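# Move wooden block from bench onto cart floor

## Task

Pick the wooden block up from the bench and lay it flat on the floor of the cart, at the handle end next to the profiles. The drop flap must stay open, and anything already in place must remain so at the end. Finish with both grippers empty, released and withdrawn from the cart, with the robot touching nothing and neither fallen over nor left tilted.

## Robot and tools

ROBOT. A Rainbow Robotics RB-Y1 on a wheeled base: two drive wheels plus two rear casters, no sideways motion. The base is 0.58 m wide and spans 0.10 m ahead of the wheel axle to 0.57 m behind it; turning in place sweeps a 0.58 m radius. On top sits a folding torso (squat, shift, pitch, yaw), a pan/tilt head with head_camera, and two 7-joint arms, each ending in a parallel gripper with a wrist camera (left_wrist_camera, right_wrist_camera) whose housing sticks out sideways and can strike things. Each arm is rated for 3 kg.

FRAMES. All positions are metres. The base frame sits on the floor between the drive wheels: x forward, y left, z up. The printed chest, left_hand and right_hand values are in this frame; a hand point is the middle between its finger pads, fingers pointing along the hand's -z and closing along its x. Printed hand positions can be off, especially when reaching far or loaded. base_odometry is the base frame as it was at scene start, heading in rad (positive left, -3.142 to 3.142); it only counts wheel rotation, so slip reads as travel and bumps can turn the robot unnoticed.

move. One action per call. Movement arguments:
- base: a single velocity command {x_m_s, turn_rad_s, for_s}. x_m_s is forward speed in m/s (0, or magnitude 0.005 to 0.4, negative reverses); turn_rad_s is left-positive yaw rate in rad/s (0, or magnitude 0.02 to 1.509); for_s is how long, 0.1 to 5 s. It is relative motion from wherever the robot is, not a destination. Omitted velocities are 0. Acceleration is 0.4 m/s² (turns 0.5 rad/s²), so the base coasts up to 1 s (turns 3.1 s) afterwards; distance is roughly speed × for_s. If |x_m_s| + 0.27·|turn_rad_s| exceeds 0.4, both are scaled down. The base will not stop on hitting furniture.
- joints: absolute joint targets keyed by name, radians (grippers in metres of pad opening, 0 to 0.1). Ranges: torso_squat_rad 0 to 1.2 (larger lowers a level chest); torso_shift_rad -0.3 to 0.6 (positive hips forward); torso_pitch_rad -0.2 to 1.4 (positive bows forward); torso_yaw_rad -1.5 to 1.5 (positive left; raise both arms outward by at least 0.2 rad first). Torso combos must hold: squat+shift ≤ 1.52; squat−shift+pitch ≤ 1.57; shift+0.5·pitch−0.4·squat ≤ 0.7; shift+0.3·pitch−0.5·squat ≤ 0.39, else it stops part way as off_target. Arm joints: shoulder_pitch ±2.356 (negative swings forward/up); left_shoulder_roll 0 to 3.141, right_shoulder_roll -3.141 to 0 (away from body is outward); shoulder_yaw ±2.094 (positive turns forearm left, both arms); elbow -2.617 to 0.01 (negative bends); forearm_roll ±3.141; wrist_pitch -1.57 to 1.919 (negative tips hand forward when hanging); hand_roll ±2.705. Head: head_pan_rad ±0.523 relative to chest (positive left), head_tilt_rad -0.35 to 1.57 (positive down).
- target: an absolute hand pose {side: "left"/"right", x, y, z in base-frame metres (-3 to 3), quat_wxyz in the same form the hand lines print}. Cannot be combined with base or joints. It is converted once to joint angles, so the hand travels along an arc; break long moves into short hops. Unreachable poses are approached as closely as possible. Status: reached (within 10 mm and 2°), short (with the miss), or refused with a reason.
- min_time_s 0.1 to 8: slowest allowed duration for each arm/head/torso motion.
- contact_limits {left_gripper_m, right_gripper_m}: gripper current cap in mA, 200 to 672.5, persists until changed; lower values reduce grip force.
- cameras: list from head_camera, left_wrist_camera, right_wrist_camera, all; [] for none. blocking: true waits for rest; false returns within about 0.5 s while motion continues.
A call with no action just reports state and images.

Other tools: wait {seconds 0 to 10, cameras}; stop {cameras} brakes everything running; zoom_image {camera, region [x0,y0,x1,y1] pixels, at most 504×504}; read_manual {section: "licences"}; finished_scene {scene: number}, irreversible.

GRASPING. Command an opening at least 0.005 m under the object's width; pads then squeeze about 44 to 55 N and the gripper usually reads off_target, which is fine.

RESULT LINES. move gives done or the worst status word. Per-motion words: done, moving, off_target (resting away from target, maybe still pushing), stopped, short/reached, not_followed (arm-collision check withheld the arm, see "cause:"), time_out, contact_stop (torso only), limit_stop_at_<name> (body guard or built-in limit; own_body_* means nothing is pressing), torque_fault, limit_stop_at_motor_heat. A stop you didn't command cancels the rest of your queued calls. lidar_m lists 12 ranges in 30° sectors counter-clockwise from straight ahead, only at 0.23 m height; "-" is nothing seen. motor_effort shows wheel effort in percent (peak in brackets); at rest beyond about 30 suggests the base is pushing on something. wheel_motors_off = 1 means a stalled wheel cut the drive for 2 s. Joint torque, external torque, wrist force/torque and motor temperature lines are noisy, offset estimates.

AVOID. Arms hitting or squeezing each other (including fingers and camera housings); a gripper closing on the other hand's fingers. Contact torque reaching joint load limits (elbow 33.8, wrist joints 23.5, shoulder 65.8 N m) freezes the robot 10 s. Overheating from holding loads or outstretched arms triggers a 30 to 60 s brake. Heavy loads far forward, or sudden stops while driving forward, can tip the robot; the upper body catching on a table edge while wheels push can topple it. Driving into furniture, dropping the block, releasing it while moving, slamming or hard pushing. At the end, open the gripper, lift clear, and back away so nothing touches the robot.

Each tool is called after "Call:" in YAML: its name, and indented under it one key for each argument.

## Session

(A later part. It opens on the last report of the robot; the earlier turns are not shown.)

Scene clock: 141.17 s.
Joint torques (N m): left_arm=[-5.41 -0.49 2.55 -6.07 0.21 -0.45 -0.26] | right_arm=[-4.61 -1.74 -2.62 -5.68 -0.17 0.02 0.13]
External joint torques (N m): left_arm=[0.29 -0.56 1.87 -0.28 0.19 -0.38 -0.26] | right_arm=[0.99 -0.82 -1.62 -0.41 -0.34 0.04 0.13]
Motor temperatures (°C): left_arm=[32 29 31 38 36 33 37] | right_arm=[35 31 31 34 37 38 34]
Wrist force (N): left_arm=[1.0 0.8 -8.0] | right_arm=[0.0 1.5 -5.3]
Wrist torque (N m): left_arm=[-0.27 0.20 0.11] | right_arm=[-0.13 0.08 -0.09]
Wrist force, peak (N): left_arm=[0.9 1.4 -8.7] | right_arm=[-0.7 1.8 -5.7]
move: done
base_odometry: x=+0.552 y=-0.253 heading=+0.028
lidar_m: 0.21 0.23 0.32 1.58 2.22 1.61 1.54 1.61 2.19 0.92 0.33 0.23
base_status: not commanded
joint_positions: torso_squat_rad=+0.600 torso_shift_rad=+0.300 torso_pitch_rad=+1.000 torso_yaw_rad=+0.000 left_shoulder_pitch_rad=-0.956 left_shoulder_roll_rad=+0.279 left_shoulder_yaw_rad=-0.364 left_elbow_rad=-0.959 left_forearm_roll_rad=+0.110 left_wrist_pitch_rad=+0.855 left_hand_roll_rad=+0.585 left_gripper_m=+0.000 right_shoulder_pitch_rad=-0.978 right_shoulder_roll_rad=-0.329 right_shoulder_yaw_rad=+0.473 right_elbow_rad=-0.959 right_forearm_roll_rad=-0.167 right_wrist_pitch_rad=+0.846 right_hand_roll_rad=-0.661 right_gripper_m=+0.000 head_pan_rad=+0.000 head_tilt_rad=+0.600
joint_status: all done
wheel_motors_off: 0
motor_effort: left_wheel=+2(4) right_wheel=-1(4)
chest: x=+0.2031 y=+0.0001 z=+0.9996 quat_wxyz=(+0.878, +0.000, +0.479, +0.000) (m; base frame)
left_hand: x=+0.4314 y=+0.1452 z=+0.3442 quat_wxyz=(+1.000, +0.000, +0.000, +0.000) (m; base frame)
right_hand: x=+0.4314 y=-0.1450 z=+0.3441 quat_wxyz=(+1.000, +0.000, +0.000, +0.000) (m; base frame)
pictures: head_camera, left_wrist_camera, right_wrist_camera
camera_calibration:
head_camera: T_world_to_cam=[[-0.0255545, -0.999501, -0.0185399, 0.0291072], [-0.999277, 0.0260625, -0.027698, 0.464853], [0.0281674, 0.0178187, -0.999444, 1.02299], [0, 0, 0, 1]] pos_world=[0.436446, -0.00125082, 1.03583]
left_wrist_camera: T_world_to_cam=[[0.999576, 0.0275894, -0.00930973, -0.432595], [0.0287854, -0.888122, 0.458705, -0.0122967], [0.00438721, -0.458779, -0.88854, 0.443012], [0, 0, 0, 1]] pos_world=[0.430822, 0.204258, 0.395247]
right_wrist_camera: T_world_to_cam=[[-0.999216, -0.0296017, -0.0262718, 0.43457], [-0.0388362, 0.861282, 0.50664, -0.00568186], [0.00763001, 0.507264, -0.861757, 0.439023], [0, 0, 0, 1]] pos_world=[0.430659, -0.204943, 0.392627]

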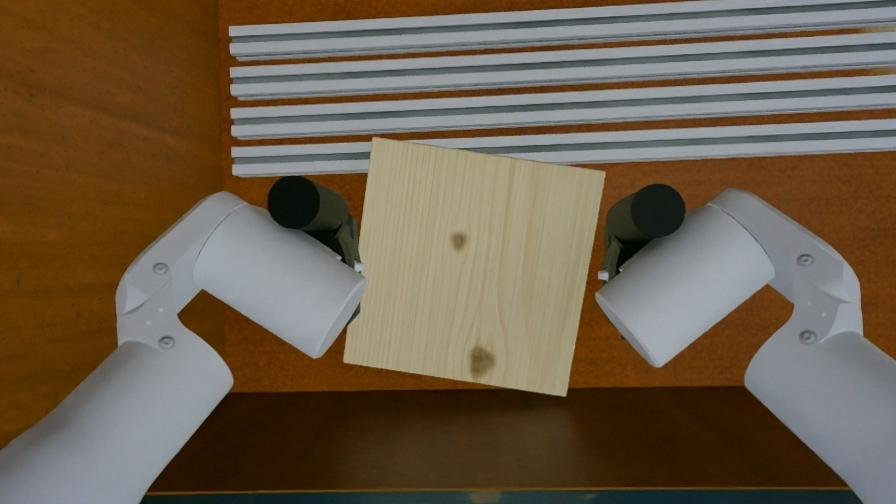

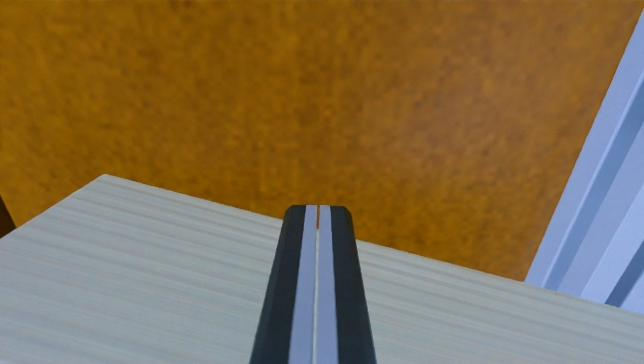

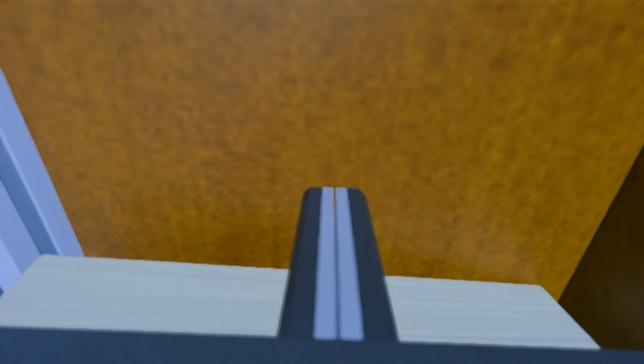

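Call:
move:
  joints: {"left_shoulder_pitch_rad":-0.9956,"left_shoulder_roll_rad":0.223,"left_shoulder_yaw_rad":-0.3816,"left_elbow_rad":-0.9095,"left_forearm_roll_rad":0.0573,"left_wrist_pitch_rad":0.8583,"left_hand_roll_rad":0.6377,"right_shoulder_pitch_rad":-1.0164,"right_shoulder_roll_rad":-0.2697,"right_shoulder_yaw_rad":0.4895,"right_elbow_rad":-0.9095,"right_forearm_roll_rad":-0.1176,"right_wrist_pitch_rad":0.8526,"right_hand_roll_rad":-0.7104}
  min_time_s: 1.2
  cameras: ["head_camera"]

Scene clock: 146.70 s.
Joint torques (N m): left_arm=[-16.91 -34.66 -9.7 -16.72 7.63 -7.91 0.64] | right_arm=[-14.6 30.84 7.14 -13.71 -4.71 -6.14 0.47]
External joint torques (N m): left_arm=[-10.63 -33.63 -10.1 -10.94 7.63 -7.86 0.64] | right_arm=[-8.41 30.62 7.87 -8.4 -4.9 -6.13 0.47]
Motor temperatures (°C): left_arm=[32 29 31 38 36 33 37] | right_arm=[35 31 31 34 37 38 34]
Wrist force (N): left_arm=[-0.1 57.4 10.4] | right_arm=[-7.1 -46.3 29.1]
Wrist torque (N m): left_arm=[-1.32 0.31 -0.32] | right_arm=[1.43 -1.28 -0.83]
Wrist force, peak (N): left_arm=[0.1 58.5 11.6] | right_arm=[-7.8 -47.0 30.6]
move: done
base_odometry: x=+0.552 y=-0.253 heading=+0.028
lidar_m: 0.22 0.23 0.32 1.58 2.22 1.60 1.53 1.62 2.20 0.93 0.33 0.23
base_status: not commanded
joint_positions: torso_squat_rad=+0.600 torso_shift_rad=+0.299 torso_pitch_rad=+0.998 torso_yaw_rad=+0.000 left_shoulder_pitch_rad=-0.993 left_shoulder_roll_rad=+0.231 left_shoulder_yaw_rad=-0.379 left_elbow_rad=-0.907 left_forearm_roll_rad=+0.055 left_wrist_pitch_rad=+0.860 left_hand_roll_rad=+0.638 left_gripper_m=+0.000 right_shoulder_pitch_rad=-1.014 right_shoulder_roll_rad=-0.277 right_shoulder_yaw_rad=+0.487 right_elbow_rad=-0.907 right_forearm_roll_rad=-0.116 right_wrist_pitch_rad=+0.854 right_hand_roll_rad=-0.711 right_gripper_m=+0.000 head_pan_rad=+0.000 head_tilt_rad=+0.600
joint_status: all done
wheel_motors_off: 0
motor_effort: left_wheel=+5(7) right_wheel=-5(6)
chest: x=+0.2024 y=+0.0001 z=+1.0001 quat_wxyz=(+0.878, +0.000, +0.479, +0.000) (m; base frame)
left_hand: x=+0.4314 y=+0.1253 z=+0.3441 quat_wxyz=(+1.000, +0.006, +0.000, +0.001) (m; base frame)
right_hand: x=+0.4314 y=-0.1242 z=+0.3442 quat_wxyz=(+1.000, -0.005, +0.000, -0.001) (m; base frame)
pictures: head_camera
camera_calibration:
head_camera: T_world_to_cam=[[-0.0254195, -0.999502, -0.0186785, 0.0292857], [-0.999234, 0.0259602, -0.0292987, 0.46571], [0.029769, 0.0179194, -0.999396, 1.02305], [0, 0, 0, 1]] pos_world=[0.435642, -0.00115138, 1.03663]

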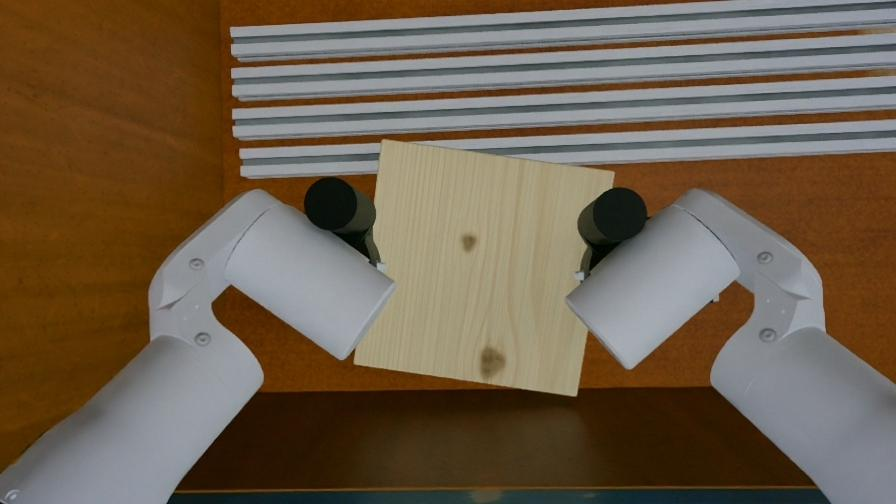

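Call:
move:
  joints: {"torso_squat_rad":0.54,"torso_shift_rad":0.30,"torso_pitch_rad":1.0}
  min_time_s: 0.8
  cameras: ["head_camera","left_wrist_camera"]

Scene clock: 148.93 s.
Joint torques (N m): left_arm=[-17.39 -30.58 -7.74 -18.53 7.05 -6.56 0.6] | right_arm=[-16.87 30.72 6.13 -21.12 -5.13 -6.13 0.56]
External joint torques (N m): left_arm=[-11.19 -29.49 -8.12 -12.76 7.04 -6.51 0.6] | right_arm=[-10.77 30.49 6.84 -15.85 -5.32 -6.13 0.56]
Motor temperatures (°C): left_arm=[32 29 31 38 36 33 37] | right_arm=[35 31 31 34 37 38 34]
Wrist force (N): left_arm=[1.6 45.7 -18.5] | right_arm=[0.3 -42.6 -18.6]
Wrist torque (N m): left_arm=[-0.75 0.09 -0.21] | right_arm=[0.53 0.24 -0.39]
Wrist force, peak (N): left_arm=[0.0 58.3 10.6] | right_arm=[-7.4 -46.6 29.8]
move: done
base_odometry: x=+0.552 y=-0.253 heading=+0.028
lidar_m: 0.22 0.24 0.31 1.58 2.24 1.61 1.54 1.61 2.20 0.93 0.32 0.24
base_status: not commanded
joint_positions: torso_squat_rad=+0.540 torso_shift_rad=+0.300 torso_pitch_rad=+1.001 torso_yaw_rad=+0.000 left_shoulder_pitch_rad=-0.993 left_shoulder_roll_rad=+0.230 left_shoulder_yaw_rad=-0.379 left_elbow_rad=-0.906 left_forearm_roll_rad=+0.056 left_wrist_pitch_rad=+0.860 left_hand_roll_rad=+0.638 left_gripper_m=+0.000 right_shoulder_pitch_rad=-1.014 right_shoulder_roll_rad=-0.277 right_shoulder_yaw_rad=+0.488 right_elbow_rad=-0.906 right_forearm_roll_rad=-0.116 right_wrist_pitch_rad=+0.854 right_hand_roll_rad=-0.711 right_gripper_m=+0.000 head_pan_rad=+0.000 head_tilt_rad=+0.600
joint_status: all done
wheel_motors_off: 0
motor_effort: left_wheel=+4(7) right_wheel=-3(5)
chest: x=+0.2101 y=+0.0001 z=+1.0210 quat_wxyz=(+0.877, +0.000, +0.480, +0.000) (m; base frame)
left_hand: x=+0.4370 y=+0.1245 z=+0.3644 quat_wxyz=(+1.000, +0.006, +0.002, +0.001) (m; base frame)
right_hand: x=+0.4366 y=-0.1249 z=+0.3641 quat_wxyz=(+1.000, -0.006, +0.002, -0.001) (m; base frame)
pictures: head_camera, left_wrist_camera
camera_calibration:
head_camera: T_world_to_cam=[[-0.0254696, -0.999504, -0.0185187, 0.0296189], [-0.999301, 0.0259629, -0.0269016, 0.471607], [0.0273691, 0.0178205, -0.999467, 1.04436], [0, 0, 0, 1]] pos_world=[0.443448, -0.00125112, 1.05704]
left_wrist_camera: T_world_to_cam=[[0.999513, 0.0286811, -0.0123181, -0.43643], [0.0311588, -0.893222, 0.448535, -0.0368248], [0.0018617, -0.4487, -0.89368, 0.453176], [0, 0, 0, 1]] pos_world=[0.436521, 0.182965, 0.416136]

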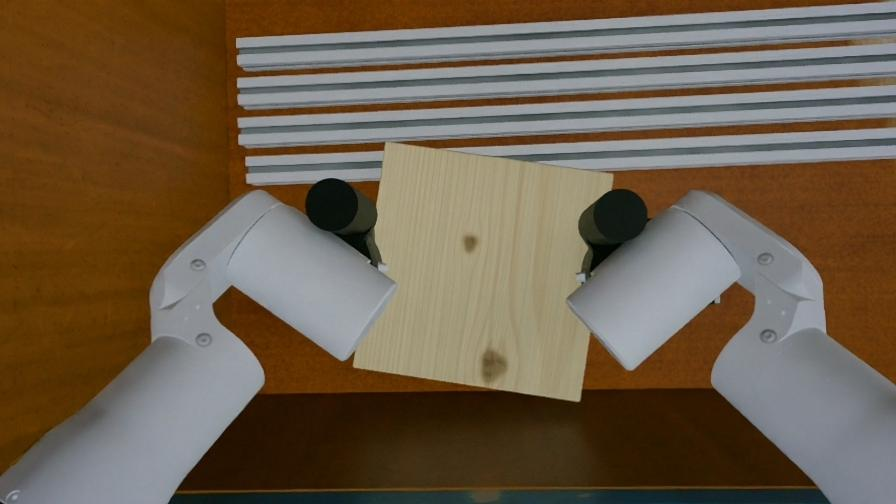

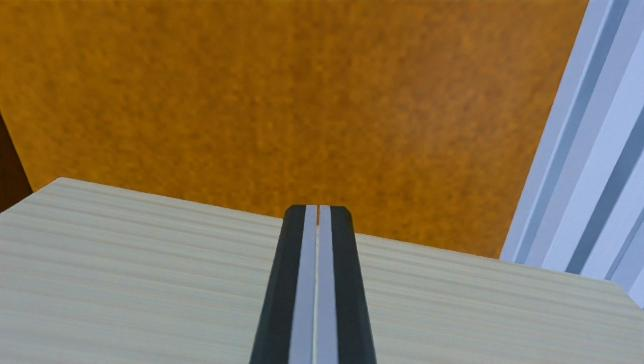

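Call:
move:
  target: {"side":"right","x":0.459,"y":-0.1165,"z":0.3644,"quat_wxyz":[1,0,0,0]}
  min_time_s: 1
  cameras: ["head_camera"]

Scene clock: 159.40 s.
Joint torques (N m): left_arm=[-18.89 -27.81 -6.55 -19.34 5.9 -6.74 0.56] | right_arm=[-18.12 33.4 2.76 -19.35 -5.88 -5.32 0.56]
External joint torques (N m): left_arm=[-12.69 -26.7 -6.93 -13.58 5.89 -6.69 0.56] | right_arm=[-10.69 33.36 3.56 -14.23 -6.06 -5.32 0.56]
Motor temperatures (°C): left_arm=[32 29 31 38 36 33 37] | right_arm=[35 32 31 34 37 38 34]
Wrist force (N): left_arm=[-2.1 44.9 -18.8] | right_arm=[3.8 -42.0 -18.1]
Wrist torque (N m): left_arm=[-0.71 0.11 -0.22] | right_arm=[0.53 0.22 -0.42]
Wrist force, peak (N): left_arm=[0.8 50.0 -19.4] | right_arm=[0.6 -47.1 -18.2]
move: done
base_odometry: x=+0.552 y=-0.253 heading=+0.028
lidar_m: 0.22 0.23 0.33 1.58 2.22 1.60 1.54 1.62 2.19 0.92 0.33 0.24
base_status: not commanded
joint_positions: torso_squat_rad=+0.540 torso_shift_rad=+0.300 torso_pitch_rad=+1.001 torso_yaw_rad=+0.000 left_shoulder_pitch_rad=-0.992 left_shoulder_roll_rad=+0.230 left_shoulder_yaw_rad=-0.380 left_elbow_rad=-0.906 left_forearm_roll_rad=+0.056 left_wrist_pitch_rad=+0.860 left_hand_roll_rad=+0.638 left_gripper_m=+0.000 right_shoulder_pitch_rad=-1.089 right_shoulder_roll_rad=-0.267 right_shoulder_yaw_rad=+0.471 right_elbow_rad=-0.810 right_forearm_roll_rad=-0.152 right_wrist_pitch_rad=+0.833 right_hand_roll_rad=-0.674 right_gripper_m=+0.000 head_pan_rad=+0.000 head_tilt_rad=+0.600
joint_status: all done
wheel_motors_off: 0
motor_effort: left_wheel=+4(5) right_wheel=-4(5)
chest: x=+0.2101 y=+0.0001 z=+1.0210 quat_wxyz=(+0.877, +0.000, +0.480, +0.000) (m; base frame)
left_hand: x=+0.4365 y=+0.1241 z=+0.3643 quat_wxyz=(+1.000, +0.006, +0.002, +0.001) (m; base frame)
right_hand: x=+0.4579 y=-0.1245 z=+0.3633 quat_wxyz=(+1.000, -0.006, +0.001, -0.001) (m; base frame)
right_hand_status: reached (checked arc, planned for 1.0 s): 8 mm and 0.7 deg off.
pictures: head_camera
camera_calibration:
head_camera: T_world_to_cam=[[-0.0254696, -0.999504, -0.0185187, 0.0296189], [-0.999301, 0.0259629, -0.0269016, 0.471607], [0.0273691, 0.0178205, -0.999467, 1.04436], [0, 0, 0, 1]] pos_world=[0.443448, -0.00125112, 1.05704]

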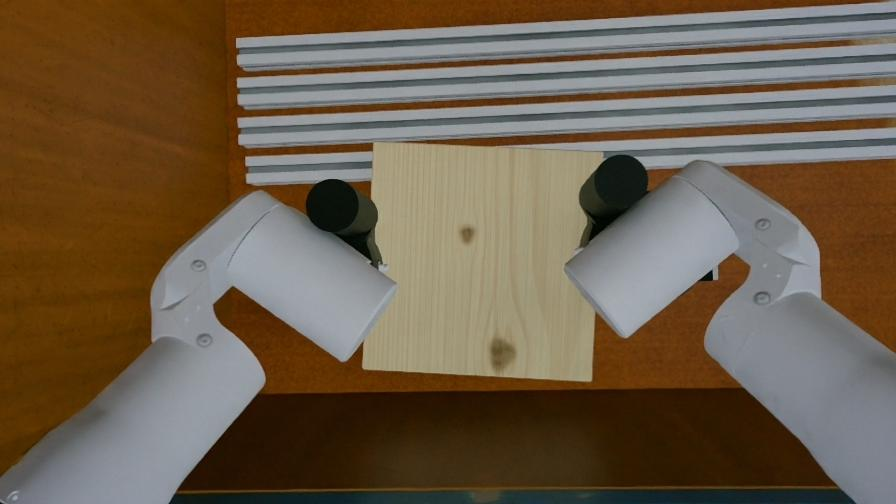

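Call:
move:
  target: {"side":"left","x":0.4165,"y":0.1165,"z":0.3644,"quat_wxyz":[1,0,0,0]}
  min_time_s: 1
  cameras: ["head_camera"]

Scene clock: 163.10 s.
Joint torques (N m): left_arm=[-17.4 -27.3 -7.66 -19.93 4.94 -7.05 0.35] | right_arm=[-16.57 30.55 2.5 -18.49 -5.47 -4.44 0.21]
External joint torques (N m): left_arm=[-12.36 -25.84 -7.84 -14.21 4.93 -7 0.34] | right_arm=[-9.13 30.49 3.29 -13.36 -5.65 -4.43 0.21]
Motor temperatures (°C): left_arm=[32 29 31 38 36 34 37] | right_arm=[35 32 31 34 37 38 34]
Wrist force (N): left_arm=[-2.5 42.4 -19.8] | right_arm=[4.0 -38.8 -18.3]
Wrist torque (N m): left_arm=[-0.75 0.20 0.06] | right_arm=[0.44 0.08 0.04]
Wrist force, peak (N): left_arm=[-3.1 46.2 -18.9] | right_arm=[4.6 -43.0 -18.1]
move: done
base_odometry: x=+0.552 y=-0.253 heading=+0.028
lidar_m: 0.22 0.24 0.33 1.58 2.20 1.60 1.54 1.61 2.20 0.91 0.33 0.24
base_status: not commanded
joint_positions: torso_squat_rad=+0.540 torso_shift_rad=+0.300 torso_pitch_rad=+1.001 torso_yaw_rad=+0.000 left_shoulder_pitch_rad=-0.935 left_shoulder_roll_rad=+0.224 left_shoulder_yaw_rad=-0.395 left_elbow_rad=-0.949 left_forearm_roll_rad=+0.025 left_wrist_pitch_rad=+0.854 left_hand_roll_rad=+0.664 left_gripper_m=+0.000 right_shoulder_pitch_rad=-1.090 right_shoulder_roll_rad=-0.266 right_shoulder_yaw_rad=+0.471 right_elbow_rad=-0.811 right_forearm_roll_rad=-0.152 right_wrist_pitch_rad=+0.832 right_hand_roll_rad=-0.674 right_gripper_m=+0.000 head_pan_rad=+0.000 head_tilt_rad=+0.600
joint_status: all done
wheel_motors_off: 0
motor_effort: left_wheel=+4(5) right_wheel=-4(5)
chest: x=+0.2101 y=+0.0001 z=+1.0210 quat_wxyz=(+0.877, +0.000, +0.480, +0.000) (m; base frame)
left_hand: x=+0.4152 y=+0.1227 z=+0.3622 quat_wxyz=(+1.000, +0.005, +0.004, +0.001) (m; base frame)
left_hand_status: reached (checked arc, planned for 1.0 s): 7 mm and 0.7 deg off.
right_hand: x=+0.4581 y=-0.1237 z=+0.3635 quat_wxyz=(+1.000, -0.006, +0.001, -0.001) (m; base frame)
pictures: head_camera
camera_calibration:
head_camera: T_world_to_cam=[[-0.0254696, -0.999504, -0.0185187, 0.0296189], [-0.999301, 0.0259629, -0.0269016, 0.471607], [0.0273691, 0.0178205, -0.999467, 1.04436], [0, 0, 0, 1]] pos_world=[0.443448, -0.00125112, 1.05704]

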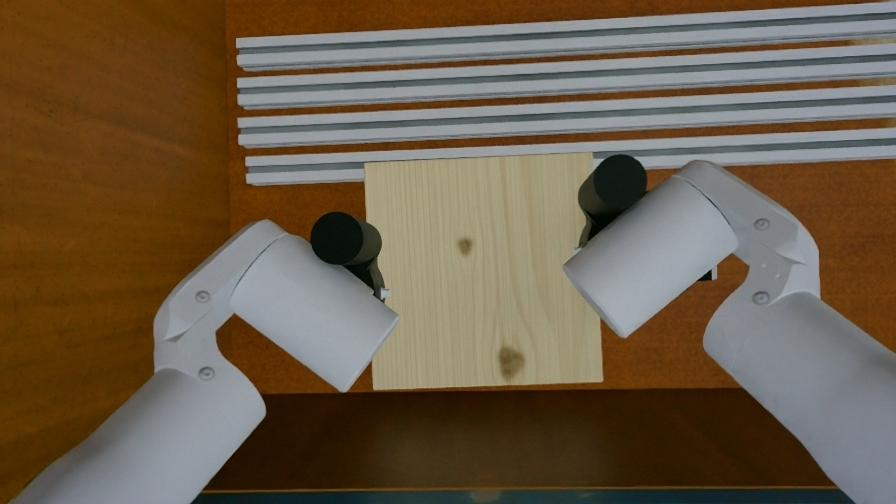

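Call:
move:
  base: {"x_m_s":-0.02,"for_s":0.5}
  joints: {"torso_squat_rad":0.58,"torso_shift_rad":0.30,"torso_pitch_rad":1.0}
  min_time_s: 1.5
  cameras: ["head_camera"]

Scene clock: 168.90 s.
Joint torques (N m): left_arm=[-18.02 -27.23 -7.22 -19.68 5.12 -7.01 0.25] | right_arm=[-16.59 30.55 2.85 -18.65 -5.72 -4.54 0.22]
External joint torques (N m): left_arm=[-12.98 -25.77 -7.4 -13.97 5.11 -6.96 0.25] | right_arm=[-9.15 30.5 3.64 -13.53 -5.9 -4.53 0.22]
Motor temperatures (°C): left_arm=[32 29 31 38 36 34 37] | right_arm=[35 32 31 34 37 38 34]
Wrist force (N): left_arm=[-1.8 42.1 -19.0] | right_arm=[4.0 -38.6 -18.2]
Wrist torque (N m): left_arm=[-0.75 0.27 0.09] | right_arm=[0.49 0.11 0.06]
Wrist force, peak (N): left_arm=[-1.9 42.6 -19.3] | right_arm=[3.9 -39.5 -18.6]
move: done
base_odometry: x=+0.542 y=-0.253 heading=+0.029
lidar_m: 0.23 0.24 0.34 1.58 2.21 1.59 1.53 1.61 2.19 4.15 0.35 0.25
base_status: done (sent for 0.5 of 0.5 s)
joint_positions: torso_squat_rad=+0.580 torso_shift_rad=+0.300 torso_pitch_rad=+1.001 torso_yaw_rad=+0.000 left_shoulder_pitch_rad=-0.935 left_shoulder_roll_rad=+0.224 left_shoulder_yaw_rad=-0.395 left_elbow_rad=-0.949 left_forearm_roll_rad=+0.025 left_wrist_pitch_rad=+0.854 left_hand_roll_rad=+0.664 left_gripper_m=+0.000 right_shoulder_pitch_rad=-1.090 right_shoulder_roll_rad=-0.266 right_shoulder_yaw_rad=+0.471 right_elbow_rad=-0.811 right_forearm_roll_rad=-0.152 right_wrist_pitch_rad=+0.833 right_hand_roll_rad=-0.674 right_gripper_m=+0.000 head_pan_rad=+0.000 head_tilt_rad=+0.600
joint_status: all done
wheel_motors_off: 0
motor_effort: left_wheel=+3(13) right_wheel=-3(18)
chest: x=+0.2057 y=+0.0001 z=+1.0069 quat_wxyz=(+0.877, +0.000, +0.480, +0.000) (m; base frame)
left_hand: x=+0.4108 y=+0.1227 z=+0.3481 quat_wxyz=(+1.000, +0.005, +0.004, +0.001) (m; base frame)
right_hand: x=+0.4538 y=-0.1237 z=+0.3494 quat_wxyz=(+1.000, -0.006, +0.001, -0.001) (m; base frame)
pictures: head_camera
camera_calibration:
head_camera: T_world_to_cam=[[-0.0254659, -0.999504, -0.0185237, 0.0292492], [-0.999295, 0.0259628, -0.0271016, 0.467036], [0.0275691, 0.0178205, -0.999461, 1.03029], [0, 0, 0, 1]] pos_world=[0.439048, -0.00125112, 1.04294]

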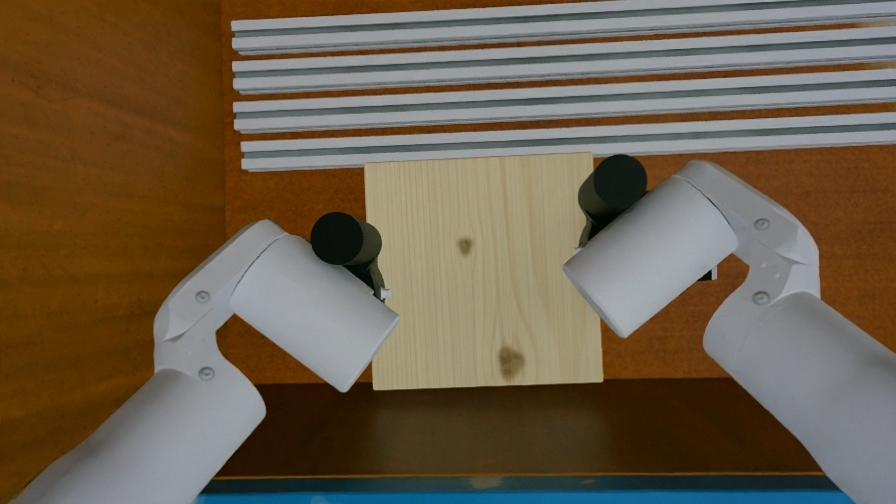

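Call:
move:
  base: {"x_m_s":0.02,"for_s":0.4}
  joints: {"torso_squat_rad":0.61,"torso_shift_rad":0.30,"torso_pitch_rad":1.0}
  min_time_s: 1.5
  cameras: ["head_camera"]

Scene clock: 173.23 s.
Joint torques (N m): left_arm=[-17.64 -26.8 -7.21 -19.59 5.17 -6.89 0.25] | right_arm=[-16.34 30.4 2.66 -18.7 -5.64 -4.71 0.12]
External joint torques (N m): left_arm=[-12.6 -25.35 -7.39 -13.87 5.15 -6.84 0.25] | right_arm=[-8.9 30.35 3.46 -13.58 -5.82 -4.71 0.12]
Motor temperatures (°C): left_arm=[32 29 31 38 36 34 37] | right_arm=[35 32 31 34 37 38 34]
Wrist force (N): left_arm=[-2.3 41.9 -18.4] | right_arm=[4.0 -38.8 -17.6]
Wrist torque (N m): left_arm=[-0.72 0.18 0.09] | right_arm=[0.45 0.08 0.09]
Wrist force, peak (N): left_arm=[-2.8 42.5 -19.1] | right_arm=[3.8 -39.0 -18.5]
move: done
base_odometry: x=+0.550 y=-0.253 heading=+0.029
lidar_m: 0.22 0.24 0.33 1.59 2.21 1.60 1.54 1.61 2.19 0.93 0.34 0.24
base_status: done (sent for 0.4 of 0.4 s)
joint_positions: torso_squat_rad=+0.610 torso_shift_rad=+0.300 torso_pitch_rad=+1.001 torso_yaw_rad=+0.000 left_shoulder_pitch_rad=-0.935 left_shoulder_roll_rad=+0.224 left_shoulder_yaw_rad=-0.395 left_elbow_rad=-0.949 left_forearm_roll_rad=+0.025 left_wrist_pitch_rad=+0.854 left_hand_roll_rad=+0.664 left_gripper_m=+0.000 right_shoulder_pitch_rad=-1.090 right_shoulder_roll_rad=-0.266 right_shoulder_yaw_rad=+0.471 right_elbow_rad=-0.811 right_forearm_roll_rad=-0.152 right_wrist_pitch_rad=+0.833 right_hand_roll_rad=-0.674 right_gripper_m=+0.000 head_pan_rad=+0.000 head_tilt_rad=+0.600
joint_status: all done
wheel_motors_off: 0
motor_effort: left_wheel=+2(16) right_wheel=-3(14)
chest: x=+0.2022 y=+0.0001 z=+0.9956 quat_wxyz=(+0.877, +0.000, +0.480, +0.000) (m; base frame)
left_hand: x=+0.4073 y=+0.1227 z=+0.3369 quat_wxyz=(+1.000, +0.005, +0.004, +0.001) (m; base frame)
right_hand: x=+0.4503 y=-0.1237 z=+0.3382 quat_wxyz=(+1.000, -0.006, +0.001, -0.001) (m; base frame)
pictures: head_camera
camera_calibration:
head_camera: T_world_to_cam=[[-0.0254659, -0.999504, -0.0185237, 0.0289508], [-0.999295, 0.0259628, -0.0271016, 0.463232], [0.0275691, 0.0178205, -0.999461, 1.01909], [0, 0, 0, 1]] pos_world=[0.435548, -0.00125112, 1.03164]

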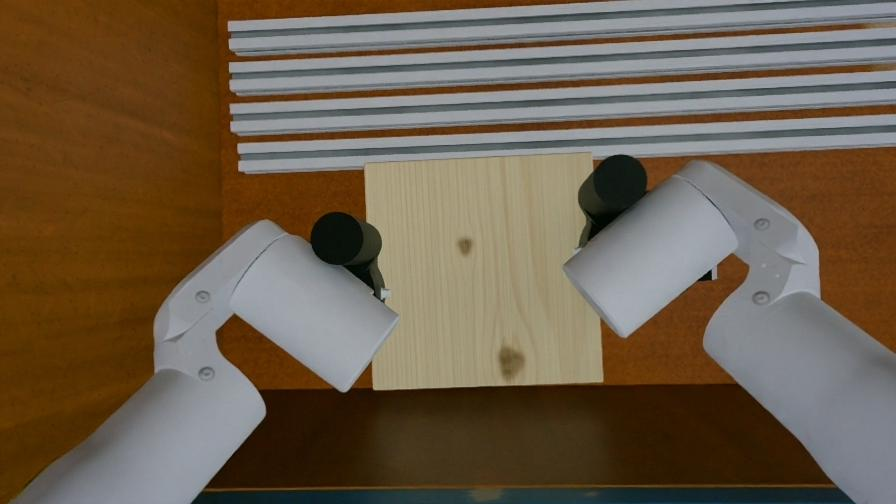

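Call:
move:
  joints: {"torso_squat_rad":0.64,"torso_shift_rad":0.30,"torso_pitch_rad":1.0}
  min_time_s: 1
  cameras: []

Scene clock: 175.80 s.
Joint torques (N m): left_arm=[-16.06 -28.25 -7.03 -15.34 5.61 -8.28 0.34] | right_arm=[-14.99 31.47 2.93 -16.56 -5.84 -6.44 -0.02]
External joint torques (N m): left_arm=[-10.92 -26.83 -7.23 -9.59 5.6 -8.23 0.34] | right_arm=[-7.46 31.44 3.74 -11.41 -6.03 -6.43 -0.02]
Motor temperatures (°C): left_arm=[32 29 31 38 36 34 37] | right_arm=[35 32 31 34 37 38 34]
Wrist force (N): left_arm=[-6.9 52.6 28.4] | right_arm=[-1.4 -48.6 21.6]
Wrist torque (N m): left_arm=[-1.70 0.03 -0.01] | right_arm=[1.34 0.20 0.17]
Wrist force, peak (N): left_arm=[-6.8 52.7 29.7] | right_arm=[-1.2 -49.6 23.2]
move: done
base_odometry: x=+0.550 y=-0.253 heading=+0.029
lidar_m: 0.22 0.24 0.34 1.59 2.20 1.59 1.54 1.62 2.21 0.93 0.34 0.24
base_status: not commanded
joint_positions: torso_squat_rad=+0.640 torso_shift_rad=+0.299 torso_pitch_rad=+0.998 torso_yaw_rad=+0.000 left_shoulder_pitch_rad=-0.936 left_shoulder_roll_rad=+0.224 left_shoulder_yaw_rad=-0.395 left_elbow_rad=-0.950 left_forearm_roll_rad=+0.025 left_wrist_pitch_rad=+0.854 left_hand_roll_rad=+0.664 left_gripper_m=+0.000 right_shoulder_pitch_rad=-1.090 right_shoulder_roll_rad=-0.267 right_shoulder_yaw_rad=+0.471 right_elbow_rad=-0.811 right_forearm_roll_rad=-0.152 right_wrist_pitch_rad=+0.833 right_hand_roll_rad=-0.674 right_gripper_m=+0.000 head_pan_rad=+0.000 head_tilt_rad=+0.600
joint_status: all done
wheel_motors_off: 0
motor_effort: left_wheel=+5(6) right_wheel=-2(5)
chest: x=+0.1974 y=+0.0001 z=+0.9847 quat_wxyz=(+0.878, +0.000, +0.478, +0.000) (m; base frame)
left_hand: x=+0.4050 y=+0.1225 z=+0.3268 quat_wxyz=(+1.000, +0.005, +0.002, +0.001) (m; base frame)
right_hand: x=+0.4478 y=-0.1237 z=+0.3281 quat_wxyz=(+1.000, -0.006, -0.001, -0.001) (m; base frame)
pictures: none
No camera images: "cameras" was empty.

Call:
move:
  joints: {"torso_squat_rad":0.625,"torso_shift_rad":0.30,"torso_pitch_rad":1.0}
  min_time_s: 0.6
  cameras: ["head_camera"]

Scene clock: 178.20 s.
Joint torques (N m): left_arm=[-17.2 -27.63 -7.2 -18.54 5.53 -7.08 0.24] | right_arm=[-15.17 31.43 2.9 -18.34 -5.9 -4.84 0.06]
External joint torques (N m): left_arm=[-12.16 -26.18 -7.38 -12.82 5.52 -7.03 0.24] | right_arm=[-7.72 31.38 3.7 -13.21 -6.09 -4.84 0.06]
Motor temperatures (°C): left_arm=[32 29 31 38 36 34 37] | right_arm=[35 32 31 34 37 38 34]
Wrist force (N): left_arm=[-1.8 41.9 -18.2] | right_arm=[4.2 -39.1 -17.7]
Wrist torque (N m): left_arm=[-0.79 0.25 0.11] | right_arm=[0.51 0.11 0.07]
Wrist force, peak (N): left_arm=[-7.3 52.9 29.1] | right_arm=[-1.0 -49.3 23.1]
move: done
base_odometry: x=+0.550 y=-0.253 heading=+0.029
lidar_m: 0.22 0.23 0.33 1.56 2.21 1.61 1.54 1.62 2.20 0.93 0.33 0.24
base_status: not commanded
joint_positions: torso_squat_rad=+0.625 torso_shift_rad=+0.300 torso_pitch_rad=+1.001 torso_yaw_rad=+0.000 left_shoulder_pitch_rad=-0.936 left_shoulder_roll_rad=+0.224 left_shoulder_yaw_rad=-0.395 left_elbow_rad=-0.950 left_forearm_roll_rad=+0.025 left_wrist_pitch_rad=+0.854 left_hand_roll_rad=+0.664 left_gripper_m=+0.000 right_shoulder_pitch_rad=-1.090 right_shoulder_roll_rad=-0.267 right_shoulder_yaw_rad=+0.471 right_elbow_rad=-0.811 right_forearm_roll_rad=-0.152 right_wrist_pitch_rad=+0.833 right_hand_roll_rad=-0.674 right_gripper_m=+0.000 head_pan_rad=+0.000 head_tilt_rad=+0.600
joint_status: all done
wheel_motors_off: 0
motor_effort: left_wheel=+3(6) right_wheel=-2(3)
chest: x=+0.2004 y=+0.0001 z=+0.9898 quat_wxyz=(+0.877, +0.000, +0.480, +0.000) (m; base frame)
left_hand: x=+0.4057 y=+0.1227 z=+0.3310 quat_wxyz=(+1.000, +0.005, +0.004, +0.001) (m; base frame)
right_hand: x=+0.4488 y=-0.1238 z=+0.3323 quat_wxyz=(+1.000, -0.006, +0.001, -0.001) (m; base frame)
pictures: head_camera
camera_calibration:
head_camera: T_world_to_cam=[[-0.0254696, -0.999504, -0.0185187, 0.0287947], [-0.999301, 0.0259629, -0.0269016, 0.461171], [0.0273691, 0.0178205, -0.999467, 1.01334], [0, 0, 0, 1]] pos_world=[0.433848, -0.00125112, 1.02574]

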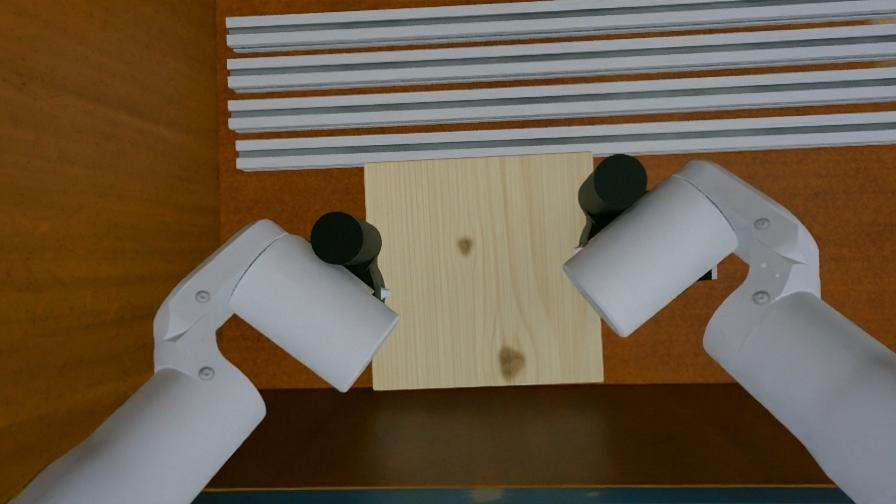

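Call:
move:
  joints: {"torso_squat_rad":0.636,"torso_shift_rad":0.30,"torso_pitch_rad":1.0}
  min_time_s: 0.6
  cameras: ["head_camera"]

Scene clock: 181.03 s.
Joint torques (N m): left_arm=[-17.33 -27.47 -7.42 -17.05 5.38 -8.18 0.31] | right_arm=[-14.88 31.48 2.53 -18.29 -5.92 -5.22 -0.04]
External joint torques (N m): left_arm=[-12.24 -26.03 -7.62 -11.32 5.37 -8.13 0.31] | right_arm=[-7.39 31.44 3.34 -13.15 -6.11 -5.21 -0.04]
Motor temperatures (°C): left_arm=[32 29 31 38 35 34 37] | right_arm=[35 33 31 34 37 38 34]
Wrist force (N): left_arm=[-7.9 47.9 16.3] | right_arm=[2.1 -43.2 -1.9]
Wrist torque (N m): left_arm=[-1.38 0.02 0.04] | right_arm=[0.84 0.10 0.11]
Wrist force, peak (N): left_arm=[-9.2 48.0 18.8] | right_arm=[3.8 -39.4 -18.5]
move: done
base_odometry: x=+0.550 y=-0.253 heading=+0.029
lidar_m: 0.22 0.23 0.33 1.57 2.21 1.61 1.53 1.62 2.19 0.93 0.33 0.24
base_status: not commanded
joint_positions: torso_squat_rad=+0.636 torso_shift_rad=+0.300 torso_pitch_rad=+0.999 torso_yaw_rad=+0.000 left_shoulder_pitch_rad=-0.936 left_shoulder_roll_rad=+0.224 left_shoulder_yaw_rad=-0.395 left_elbow_rad=-0.950 left_forearm_roll_rad=+0.025 left_wrist_pitch_rad=+0.854 left_hand_roll_rad=+0.664 left_gripper_m=+0.000 right_shoulder_pitch_rad=-1.090 right_shoulder_roll_rad=-0.267 right_shoulder_yaw_rad=+0.471 right_elbow_rad=-0.811 right_forearm_roll_rad=-0.152 right_wrist_pitch_rad=+0.833 right_hand_roll_rad=-0.674 right_gripper_m=+0.000 head_pan_rad=+0.000 head_tilt_rad=+0.600
joint_status: all done
wheel_motors_off: 0
motor_effort: left_wheel=+4(5) right_wheel=-1(4)
chest: x=+0.1985 y=+0.0001 z=+0.9859 quat_wxyz=(+0.878, +0.000, +0.479, +0.000) (m; base frame)
left_hand: x=+0.4048 y=+0.1226 z=+0.3276 quat_wxyz=(+1.000, +0.005, +0.003, +0.001) (m; base frame)
right_hand: x=+0.4478 y=-0.1238 z=+0.3288 quat_wxyz=(+1.000, -0.006, +0.000, -0.001) (m; base frame)
pictures: head_camera
camera_calibration:
head_camera: T_world_to_cam=[[-0.025438, -0.999504, -0.0185561, 0.0287009], [-0.999259, 0.025959, -0.0284015, 0.46049], [0.0288691, 0.0178199, -0.999424, 1.0092], [0, 0, 0, 1]] pos_world=[0.431744, -0.00125113, 1.02223]

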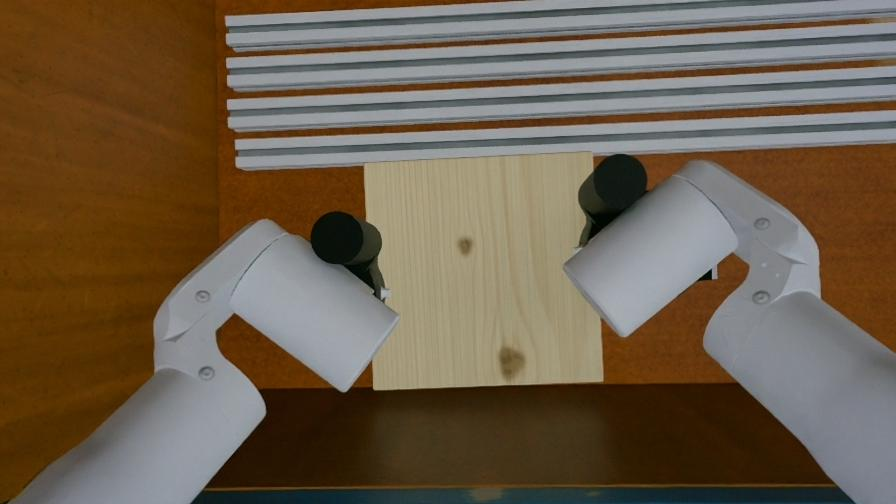

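Call:
move:
  joints: {"left_shoulder_pitch_rad":-0.891,"left_shoulder_roll_rad":0.279,"left_shoulder_yaw_rad":-0.3755,"left_elbow_rad":-1.004,"left_forearm_roll_rad":0.083,"left_wrist_pitch_rad":0.851,"left_hand_roll_rad":0.605,"right_shoulder_pitch_rad":-1.047,"right_shoulder_roll_rad":-0.326,"right_shoulder_yaw_rad":0.453,"right_elbow_rad":-0.866,"right_forearm_roll_rad":-0.207,"right_wrist_pitch_rad":0.826,"right_hand_roll_rad":-0.619}
  min_time_s: 1.2
  cameras: ["head_camera","left_wrist_camera","right_wrist_camera"]

Scene clock: 184.23 s.
Joint torques (N m): left_arm=[-3.37 -0.33 2.12 -6.1 0.3 -0.57 -0.31] | right_arm=[-5.06 -2.71 -2.99 -5.98 -0.11 -0.06 0.2]
External joint torques (N m): left_arm=[0.99 -0.22 1.61 -0.42 0.28 -0.52 -0.31] | right_arm=[1.75 -1.38 -1.88 -0.91 -0.29 -0.04 0.2]
Motor temperatures (°C): left_arm=[31 29 31 38 35 34 37] | right_arm=[35 33 31 34 37 38 34]
Wrist force (N): left_arm=[1.1 0.9 -8.0] | right_arm=[0.0 1.6 -5.1]
Wrist torque (N m): left_arm=[-0.20 0.22 0.09] | right_arm=[-0.17 0.13 -0.07]
Wrist force, peak (N): left_arm=[-8.1 48.8 15.6] | right_arm=[2.3 -43.8 -2.0]
move: done
base_odometry: x=+0.550 y=-0.253 heading=+0.029
lidar_m: 0.22 0.23 0.33 1.58 2.22 1.61 1.53 1.61 2.20 0.93 0.33 0.24
base_status: not commanded
joint_positions: torso_squat_rad=+0.636 torso_shift_rad=+0.300 torso_pitch_rad=+1.000 torso_yaw_rad=+0.000 left_shoulder_pitch_rad=-0.891 left_shoulder_roll_rad=+0.279 left_shoulder_yaw_rad=-0.376 left_elbow_rad=-1.004 left_forearm_roll_rad=+0.083 left_wrist_pitch_rad=+0.851 left_hand_roll_rad=+0.605 left_gripper_m=+0.000 right_shoulder_pitch_rad=-1.047 right_shoulder_roll_rad=-0.326 right_shoulder_yaw_rad=+0.453 right_elbow_rad=-0.866 right_forearm_roll_rad=-0.207 right_wrist_pitch_rad=+0.826 right_hand_roll_rad=-0.619 right_gripper_m=+0.000 head_pan_rad=+0.000 head_tilt_rad=+0.600
joint_status: all done
wheel_motors_off: 0
motor_effort: left_wheel=+3(5) right_wheel=-2(4)
chest: x=+0.1987 y=+0.0001 z=+0.9857 quat_wxyz=(+0.878, +0.000, +0.479, +0.000) (m; base frame)
left_hand: x=+0.4014 y=+0.1491 z=+0.3273 quat_wxyz=(+1.000, +0.003, +0.006, +0.000) (m; base frame)
right_hand: x=+0.4474 y=-0.1504 z=+0.3281 quat_wxyz=(+1.000, -0.002, +0.000, -0.002) (m; base frame)
pictures: head_camera, left_wrist_camera, right_wrist_camera
camera_calibration:
head_camera: T_world_to_cam=[[-0.0255491, -0.999502, -0.0185424, 0.0287373], [-0.999274, 0.026059, -0.0277981, 0.460172], [0.0282674, 0.0178187, -0.999442, 1.00917], [0, 0, 0, 1]] pos_world=[0.432046, -0.00125083, 1.02193]
left_wrist_camera: T_world_to_cam=[[0.9994, 0.0271857, -0.0214583, -0.398801], [0.0339663, -0.890422, 0.453866, -0.000320825], [-0.00676827, -0.454322, -0.890812, 0.434506], [0, 0, 0, 1]] pos_world=[0.401514, 0.207962, 0.378651]
right_wrist_camera: T_world_to_cam=[[-0.999362, -0.0250585, -0.0254333, 0.450384], [-0.0344526, 0.863748, 0.502744, 0.00744102], [0.00937, 0.5033, -0.864061, 0.427192], [0, 0, 0, 1]] pos_world=[0.446351, -0.210147, 0.376834]

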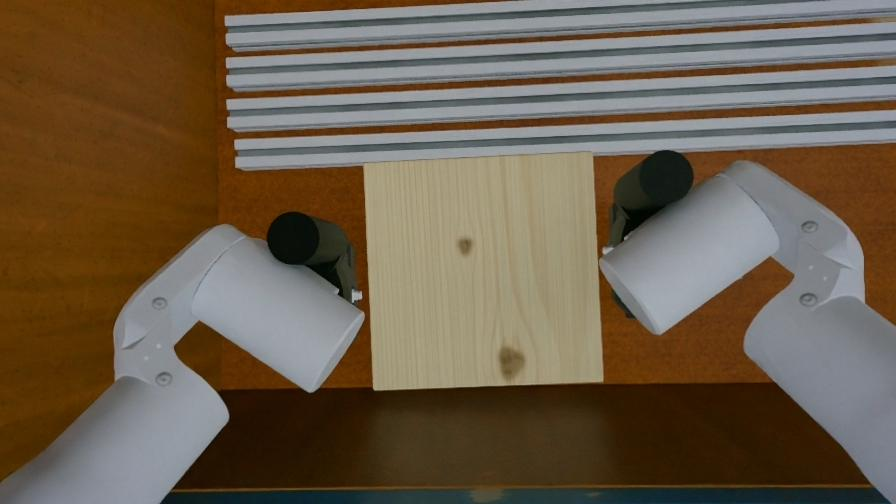

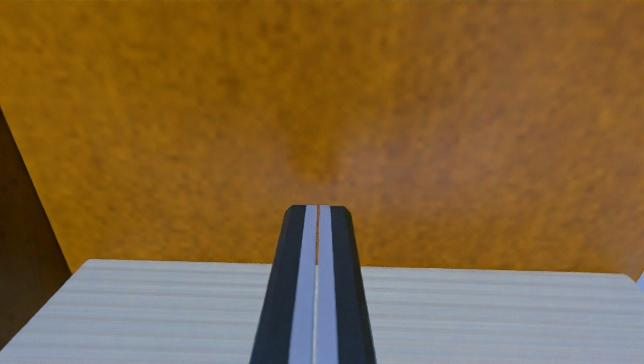

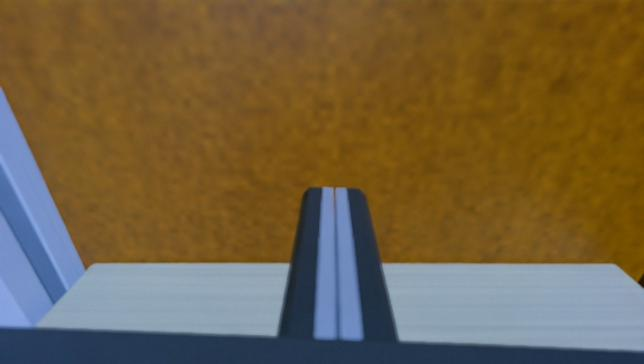

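Call:
move:
  joints: {"torso_squat_rad":0.4,"torso_shift_rad":0.28,"torso_pitch_rad":0.95}
  min_time_s: 0.8
  cameras: []

Call:
move:
  joints: {"torso_squat_rad":0.2,"torso_shift_rad":0.20,"torso_pitch_rad":0.8}
  min_time_s: 0.8
  cameras: ["head_camera"]

Scene clock: 188.97 s.
Joint torques (N m): left_arm=[-4.89 -0.15 2.31 -6.09 0.15 -0.56 -0.25] | right_arm=[-6.98 -2.58 -2.88 -5.96 -0.15 0.01 0.22]
External joint torques (N m): left_arm=[0.71 -0.38 1.54 -0.09 0.17 -0.43 -0.25] | right_arm=[1.06 -0.86 -1.53 -0.62 -0.37 0.1 0.21]
Motor temperatures (°C): left_arm=[31 29 31 38 35 34 37] | right_arm=[34 32 31 34 37 38 34]
Wrist force (N): left_arm=[0.7 1.4 -7.5] | right_arm=[-0.6 1.9 -5.1]
Wrist torque (N m): left_arm=[-0.31 0.17 0.06] | right_arm=[-0.19 0.06 -0.08]
Wrist force, peak (N): left_arm=[1.0 1.4 -8.9] | right_arm=[0.1 2.4 -5.9]
move: done
base_odometry: x=+0.550 y=-0.253 heading=+0.029
lidar_m: 0.23 0.24 0.33 1.59 2.22 1.61 1.54 1.63 2.21 0.93 0.34 0.24
base_status: not commanded
joint_positions: torso_squat_rad=+0.400 torso_shift_rad=+0.280 torso_pitch_rad=+0.950 torso_yaw_rad=+0.000 left_shoulder_pitch_rad=-0.891 left_shoulder_roll_rad=+0.279 left_shoulder_yaw_rad=-0.376 left_elbow_rad=-1.004 left_forearm_roll_rad=+0.083 left_wrist_pitch_rad=+0.851 left_hand_roll_rad=+0.605 left_gripper_m=+0.000 right_shoulder_pitch_rad=-1.047 right_shoulder_roll_rad=-0.326 right_shoulder_yaw_rad=+0.453 right_elbow_rad=-0.866 right_forearm_roll_rad=-0.207 right_wrist_pitch_rad=+0.826 right_hand_roll_rad=-0.619 right_gripper_m=+0.000 head_pan_rad=+0.000 head_tilt_rad=+0.600
joint_status: all done
wheel_motors_off: 0
motor_effort: left_wheel=+3(4) right_wheel=-4(5)
chest: x=+0.2018 y=+0.0001 z=+1.0801 quat_wxyz=(+0.889, +0.000, +0.457, +0.000) (m; base frame)
left_hand: x=+0.4371 y=+0.1492 z=+0.4326 quat_wxyz=(+1.000, +0.003, -0.019, +0.000) (m; base frame)
right_hand: x=+0.4829 y=-0.1504 z=+0.4357 quat_wxyz=(+1.000, -0.002, -0.025, -0.002) (m; base frame)
pictures: none
No camera images: "cameras" was empty.

Scene clock: 190.47 s.
Joint torques (N m): left_arm=[-8.74 0.26 3.05 -6.69 0.05 -0.58 -0.23] | right_arm=[-10.72 -4.04 -3.77 -6.41 -0.05 -0.31 0.2]
External joint torques (N m): left_arm=[0.53 -1.02 1.49 0.21 0.19 -0.2 -0.22] | right_arm=[0.89 -1.17 -1.73 -0.32 -0.41 0.02 0.19]
Motor temperatures (°C): left_arm=[31 29 31 38 35 34 37] | right_arm=[34 32 31 34 36 38 34]
Wrist force (N): left_arm=[-0.2 0.8 -7.3] | right_arm=[-1.6 2.0 -5.0]
Wrist torque (N m): left_arm=[-0.25 0.13 0.10] | right_arm=[-0.24 -0.02 -0.08]
Wrist force, peak (N): left_arm=[0.7 1.7 -8.7] | right_arm=[-1.3 1.9 -5.8]
move: done
base_odometry: x=+0.550 y=-0.253 heading=+0.029
lidar_m: 0.21 0.24 0.33 1.59 2.20 1.61 1.53 1.62 2.19 0.93 0.33 0.24
base_status: not commanded
joint_positions: torso_squat_rad=+0.200 torso_shift_rad=+0.200 torso_pitch_rad=+0.800 torso_yaw_rad=+0.000 left_shoulder_pitch_rad=-0.891 left_shoulder_roll_rad=+0.279 left_shoulder_yaw_rad=-0.376 left_elbow_rad=-1.004 left_forearm_roll_rad=+0.083 left_wrist_pitch_rad=+0.851 left_hand_roll_rad=+0.605 left_gripper_m=+0.000 right_shoulder_pitch_rad=-1.047 right_shoulder_roll_rad=-0.326 right_shoulder_yaw_rad=+0.453 right_elbow_rad=-0.866 right_forearm_roll_rad=-0.207 right_wrist_pitch_rad=+0.826 right_hand_roll_rad=-0.619 right_gripper_m=+0.000 head_pan_rad=+0.000 head_tilt_rad=+0.600
joint_status: all done
wheel_motors_off: 0
motor_effort: left_wheel=+3(6) right_wheel=-2(7)
chest: x=+0.1302 y=+0.0001 z=+1.1685 quat_wxyz=(+0.921, +0.000, +0.389, +0.000) (m; base frame)
left_hand: x=+0.4597 y=+0.1492 z=+0.5634 quat_wxyz=(+0.996, +0.003, -0.093, +0.000) (m; base frame)
right_hand: x=+0.5045 y=-0.1504 z=+0.5733 quat_wxyz=(+0.995, -0.002, -0.099, -0.002) (m; base frame)
pictures: head_camera
camera_calibration:
head_camera: T_world_to_cam=[[-0.0212614, -0.999504, -0.0232279, 0.0353689], [-0.973828, 0.0259626, -0.225798, 0.624858], [0.226289, 0.0178192, -0.973897, 1.13807], [0, 0, 0, 1]] pos_world=[0.351723, -0.00115112, 1.25028]

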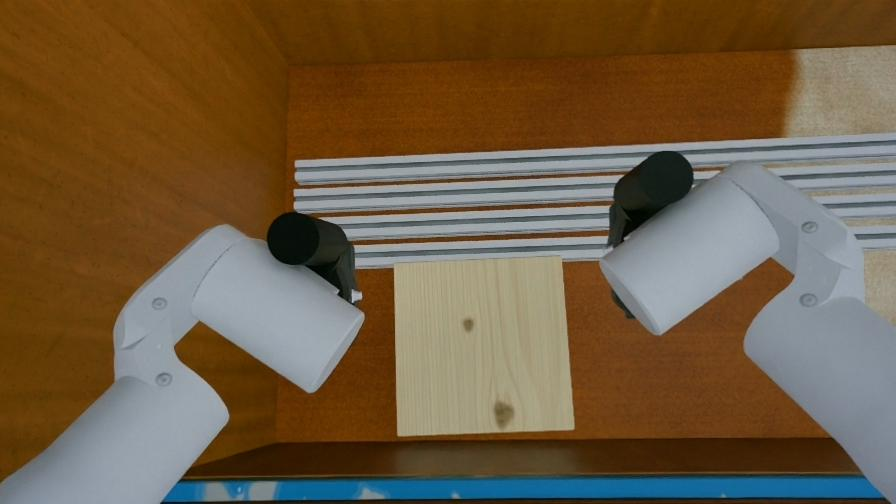

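Call:
move:
  joints: {"torso_squat_rad":0.06,"torso_shift_rad":0.12,"torso_pitch_rad":0.4}
  min_time_s: 1
  cameras: ["head_camera"]

Scene clock: 193.50 s.
Joint torques (N m): left_arm=[-16.35 2.74 4.34 -8.34 -0.2 -1.17 -0.39] | right_arm=[-19.12 -5.76 -4.85 -7.71 0.43 -0.79 0.24]
External joint torques (N m): left_arm=[1.45 -1.12 0.91 0.16 0.25 -0.2 -0.36] | right_arm=[0.51 -0.21 -1.23 -0.32 -0.25 0.11 0.21]
Motor temperatures (°C): left_arm=[31 29 31 38 35 33 37] | right_arm=[34 32 31 34 36 38 34]
Wrist force (N): left_arm=[-3.2 1.7 -6.9] | right_arm=[-3.9 2.1 -4.0]
Wrist torque (N m): left_arm=[-0.32 -0.10 0.12] | right_arm=[-0.25 -0.15 -0.10]
Wrist force, peak (N): left_arm=[-0.3 0.7 -8.9] | right_arm=[-3.8 2.4 -4.3]
move: done
base_odometry: x=+0.550 y=-0.253 heading=+0.029
lidar_m: 0.23 0.23 0.33 1.59 2.20 1.61 1.54 1.61 2.18 0.93 0.34 0.23
base_status: not commanded
joint_positions: torso_squat_rad=+0.060 torso_shift_rad=+0.120 torso_pitch_rad=+0.400 torso_yaw_rad=+0.000 left_shoulder_pitch_rad=-0.891 left_shoulder_roll_rad=+0.279 left_shoulder_yaw_rad=-0.376 left_elbow_rad=-1.004 left_forearm_roll_rad=+0.083 left_wrist_pitch_rad=+0.851 left_hand_roll_rad=+0.605 left_gripper_m=+0.000 right_shoulder_pitch_rad=-1.047 right_shoulder_roll_rad=-0.326 right_shoulder_yaw_rad=+0.453 right_elbow_rad=-0.866 right_forearm_roll_rad=-0.207 right_wrist_pitch_rad=+0.826 right_hand_roll_rad=-0.619 right_gripper_m=+0.000 head_pan_rad=+0.000 head_tilt_rad=+0.600
joint_status: all done
wheel_motors_off: 0
motor_effort: left_wheel=+3(4) right_wheel=-1(6)
chest: x=-0.0240 y=+0.0001 z=+1.2592 quat_wxyz=(+0.980, +0.000, +0.199, +0.000) (m; base frame)
left_hand: x=+0.5152 y=+0.1493 z=+0.8303 quat_wxyz=(+0.957, +0.003, -0.290, +0.001) (m; base frame)
right_hand: x=+0.5526 y=-0.1505 z=+0.8569 quat_wxyz=(+0.955, -0.002, -0.295, -0.003) (m; base frame)
pictures: head_camera
camera_calibration:
head_camera: T_world_to_cam=[[-0.0105364, -0.999504, -0.0296714, 0.0425706], [-0.809034, 0.0259599, -0.587188, 0.95426], [0.587668, 0.0178183, -0.808906, 1.06229], [0, 0, 0, 1]] pos_world=[0.148205, -0.00115112, 1.42088]

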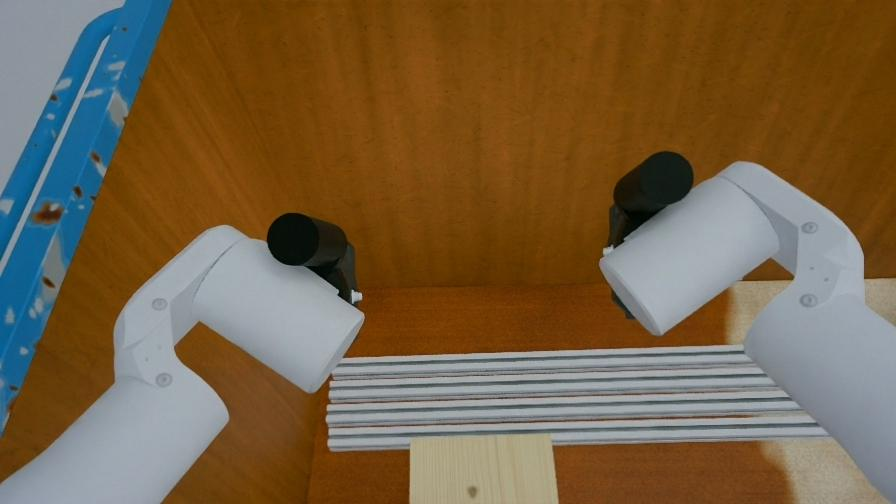

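Call:
move:
  base: {"x_m_s":-0.35,"for_s":2.0}
  cameras: ["head_camera"]

Scene clock: 197.80 s.
Joint torques (N m): left_arm=[-16.99 2.69 4.67 -8.34 -0.23 -1.16 -0.32] | right_arm=[-20.33 -5.62 -4.65 -7.79 0.4 -0.84 0.23]
External joint torques (N m): left_arm=[0.81 -1.17 1.24 0.16 0.21 -0.2 -0.29] | right_arm=[-0.7 -0.07 -1.03 -0.4 -0.28 0.06 0.21]
Motor temperatures (°C): left_arm=[31 29 31 38 35 33 37] | right_arm=[34 32 31 33 36 38 34]
Wrist force (N): left_arm=[-2.5 1.4 -6.7] | right_arm=[-3.5 2.2 -4.2]
Wrist torque (N m): left_arm=[-0.29 0.00 0.13] | right_arm=[-0.25 -0.09 -0.12]
Wrist force, peak (N): left_arm=[-3.3 1.7 -7.5] | right_arm=[-3.9 2.7 -4.6]
move: done
base_odometry: x=-0.149 y=-0.273 heading=+0.030
lidar_m: 0.93 0.97 1.88 3.34 1.20 0.87 0.83 0.89 1.20 3.28 2.44 0.97
base_status: done (sent for 2 of 2 s)
joint_positions: torso_squat_rad=+0.060 torso_shift_rad=+0.120 torso_pitch_rad=+0.400 torso_yaw_rad=+0.000 left_shoulder_pitch_rad=-0.891 left_shoulder_roll_rad=+0.279 left_shoulder_yaw_rad=-0.376 left_elbow_rad=-1.004 left_forearm_roll_rad=+0.083 left_wrist_pitch_rad=+0.851 left_hand_roll_rad=+0.605 left_gripper_m=+0.000 right_shoulder_pitch_rad=-1.047 right_shoulder_roll_rad=-0.326 right_shoulder_yaw_rad=+0.453 right_elbow_rad=-0.866 right_forearm_roll_rad=-0.207 right_wrist_pitch_rad=+0.826 right_hand_roll_rad=-0.619 right_gripper_m=+0.000 head_pan_rad=+0.000 head_tilt_rad=+0.600
joint_status: not commanded
wheel_motors_off: 0
motor_effort: left_wheel=+19(36) right_wheel=-19(35)
chest: x=-0.0239 y=+0.0001 z=+1.2592 quat_wxyz=(+0.980, +0.000, +0.199, +0.000) (m; base frame)
left_hand: x=+0.5152 y=+0.1493 z=+0.8303 quat_wxyz=(+0.957, +0.003, -0.289, +0.001) (m; base frame)
right_hand: x=+0.5525 y=-0.1505 z=+0.8567 quat_wxyz=(+0.955, -0.002, -0.295, -0.003) (m; base frame)
pictures: head_camera
camera_calibration:
head_camera: T_world_to_cam=[[-0.0105397, -0.999504, -0.0296737, 0.0425744], [-0.809034, 0.0259639, -0.587188, 0.954259], [0.587668, 0.0178182, -0.808906, 1.06229], [0, 0, 0, 1]] pos_world=[0.148205, -0.00115111, 1.42088]

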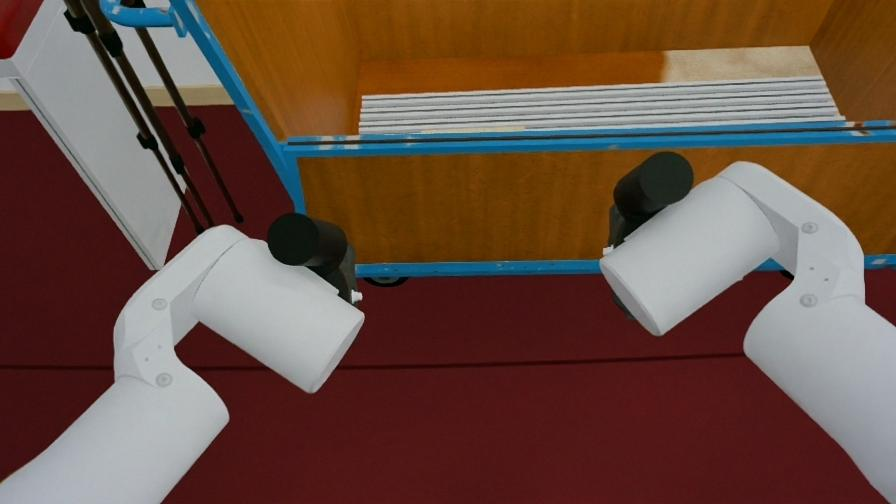

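Call:
finished_scene:
  scene: 2

The scene is finished: the task was done.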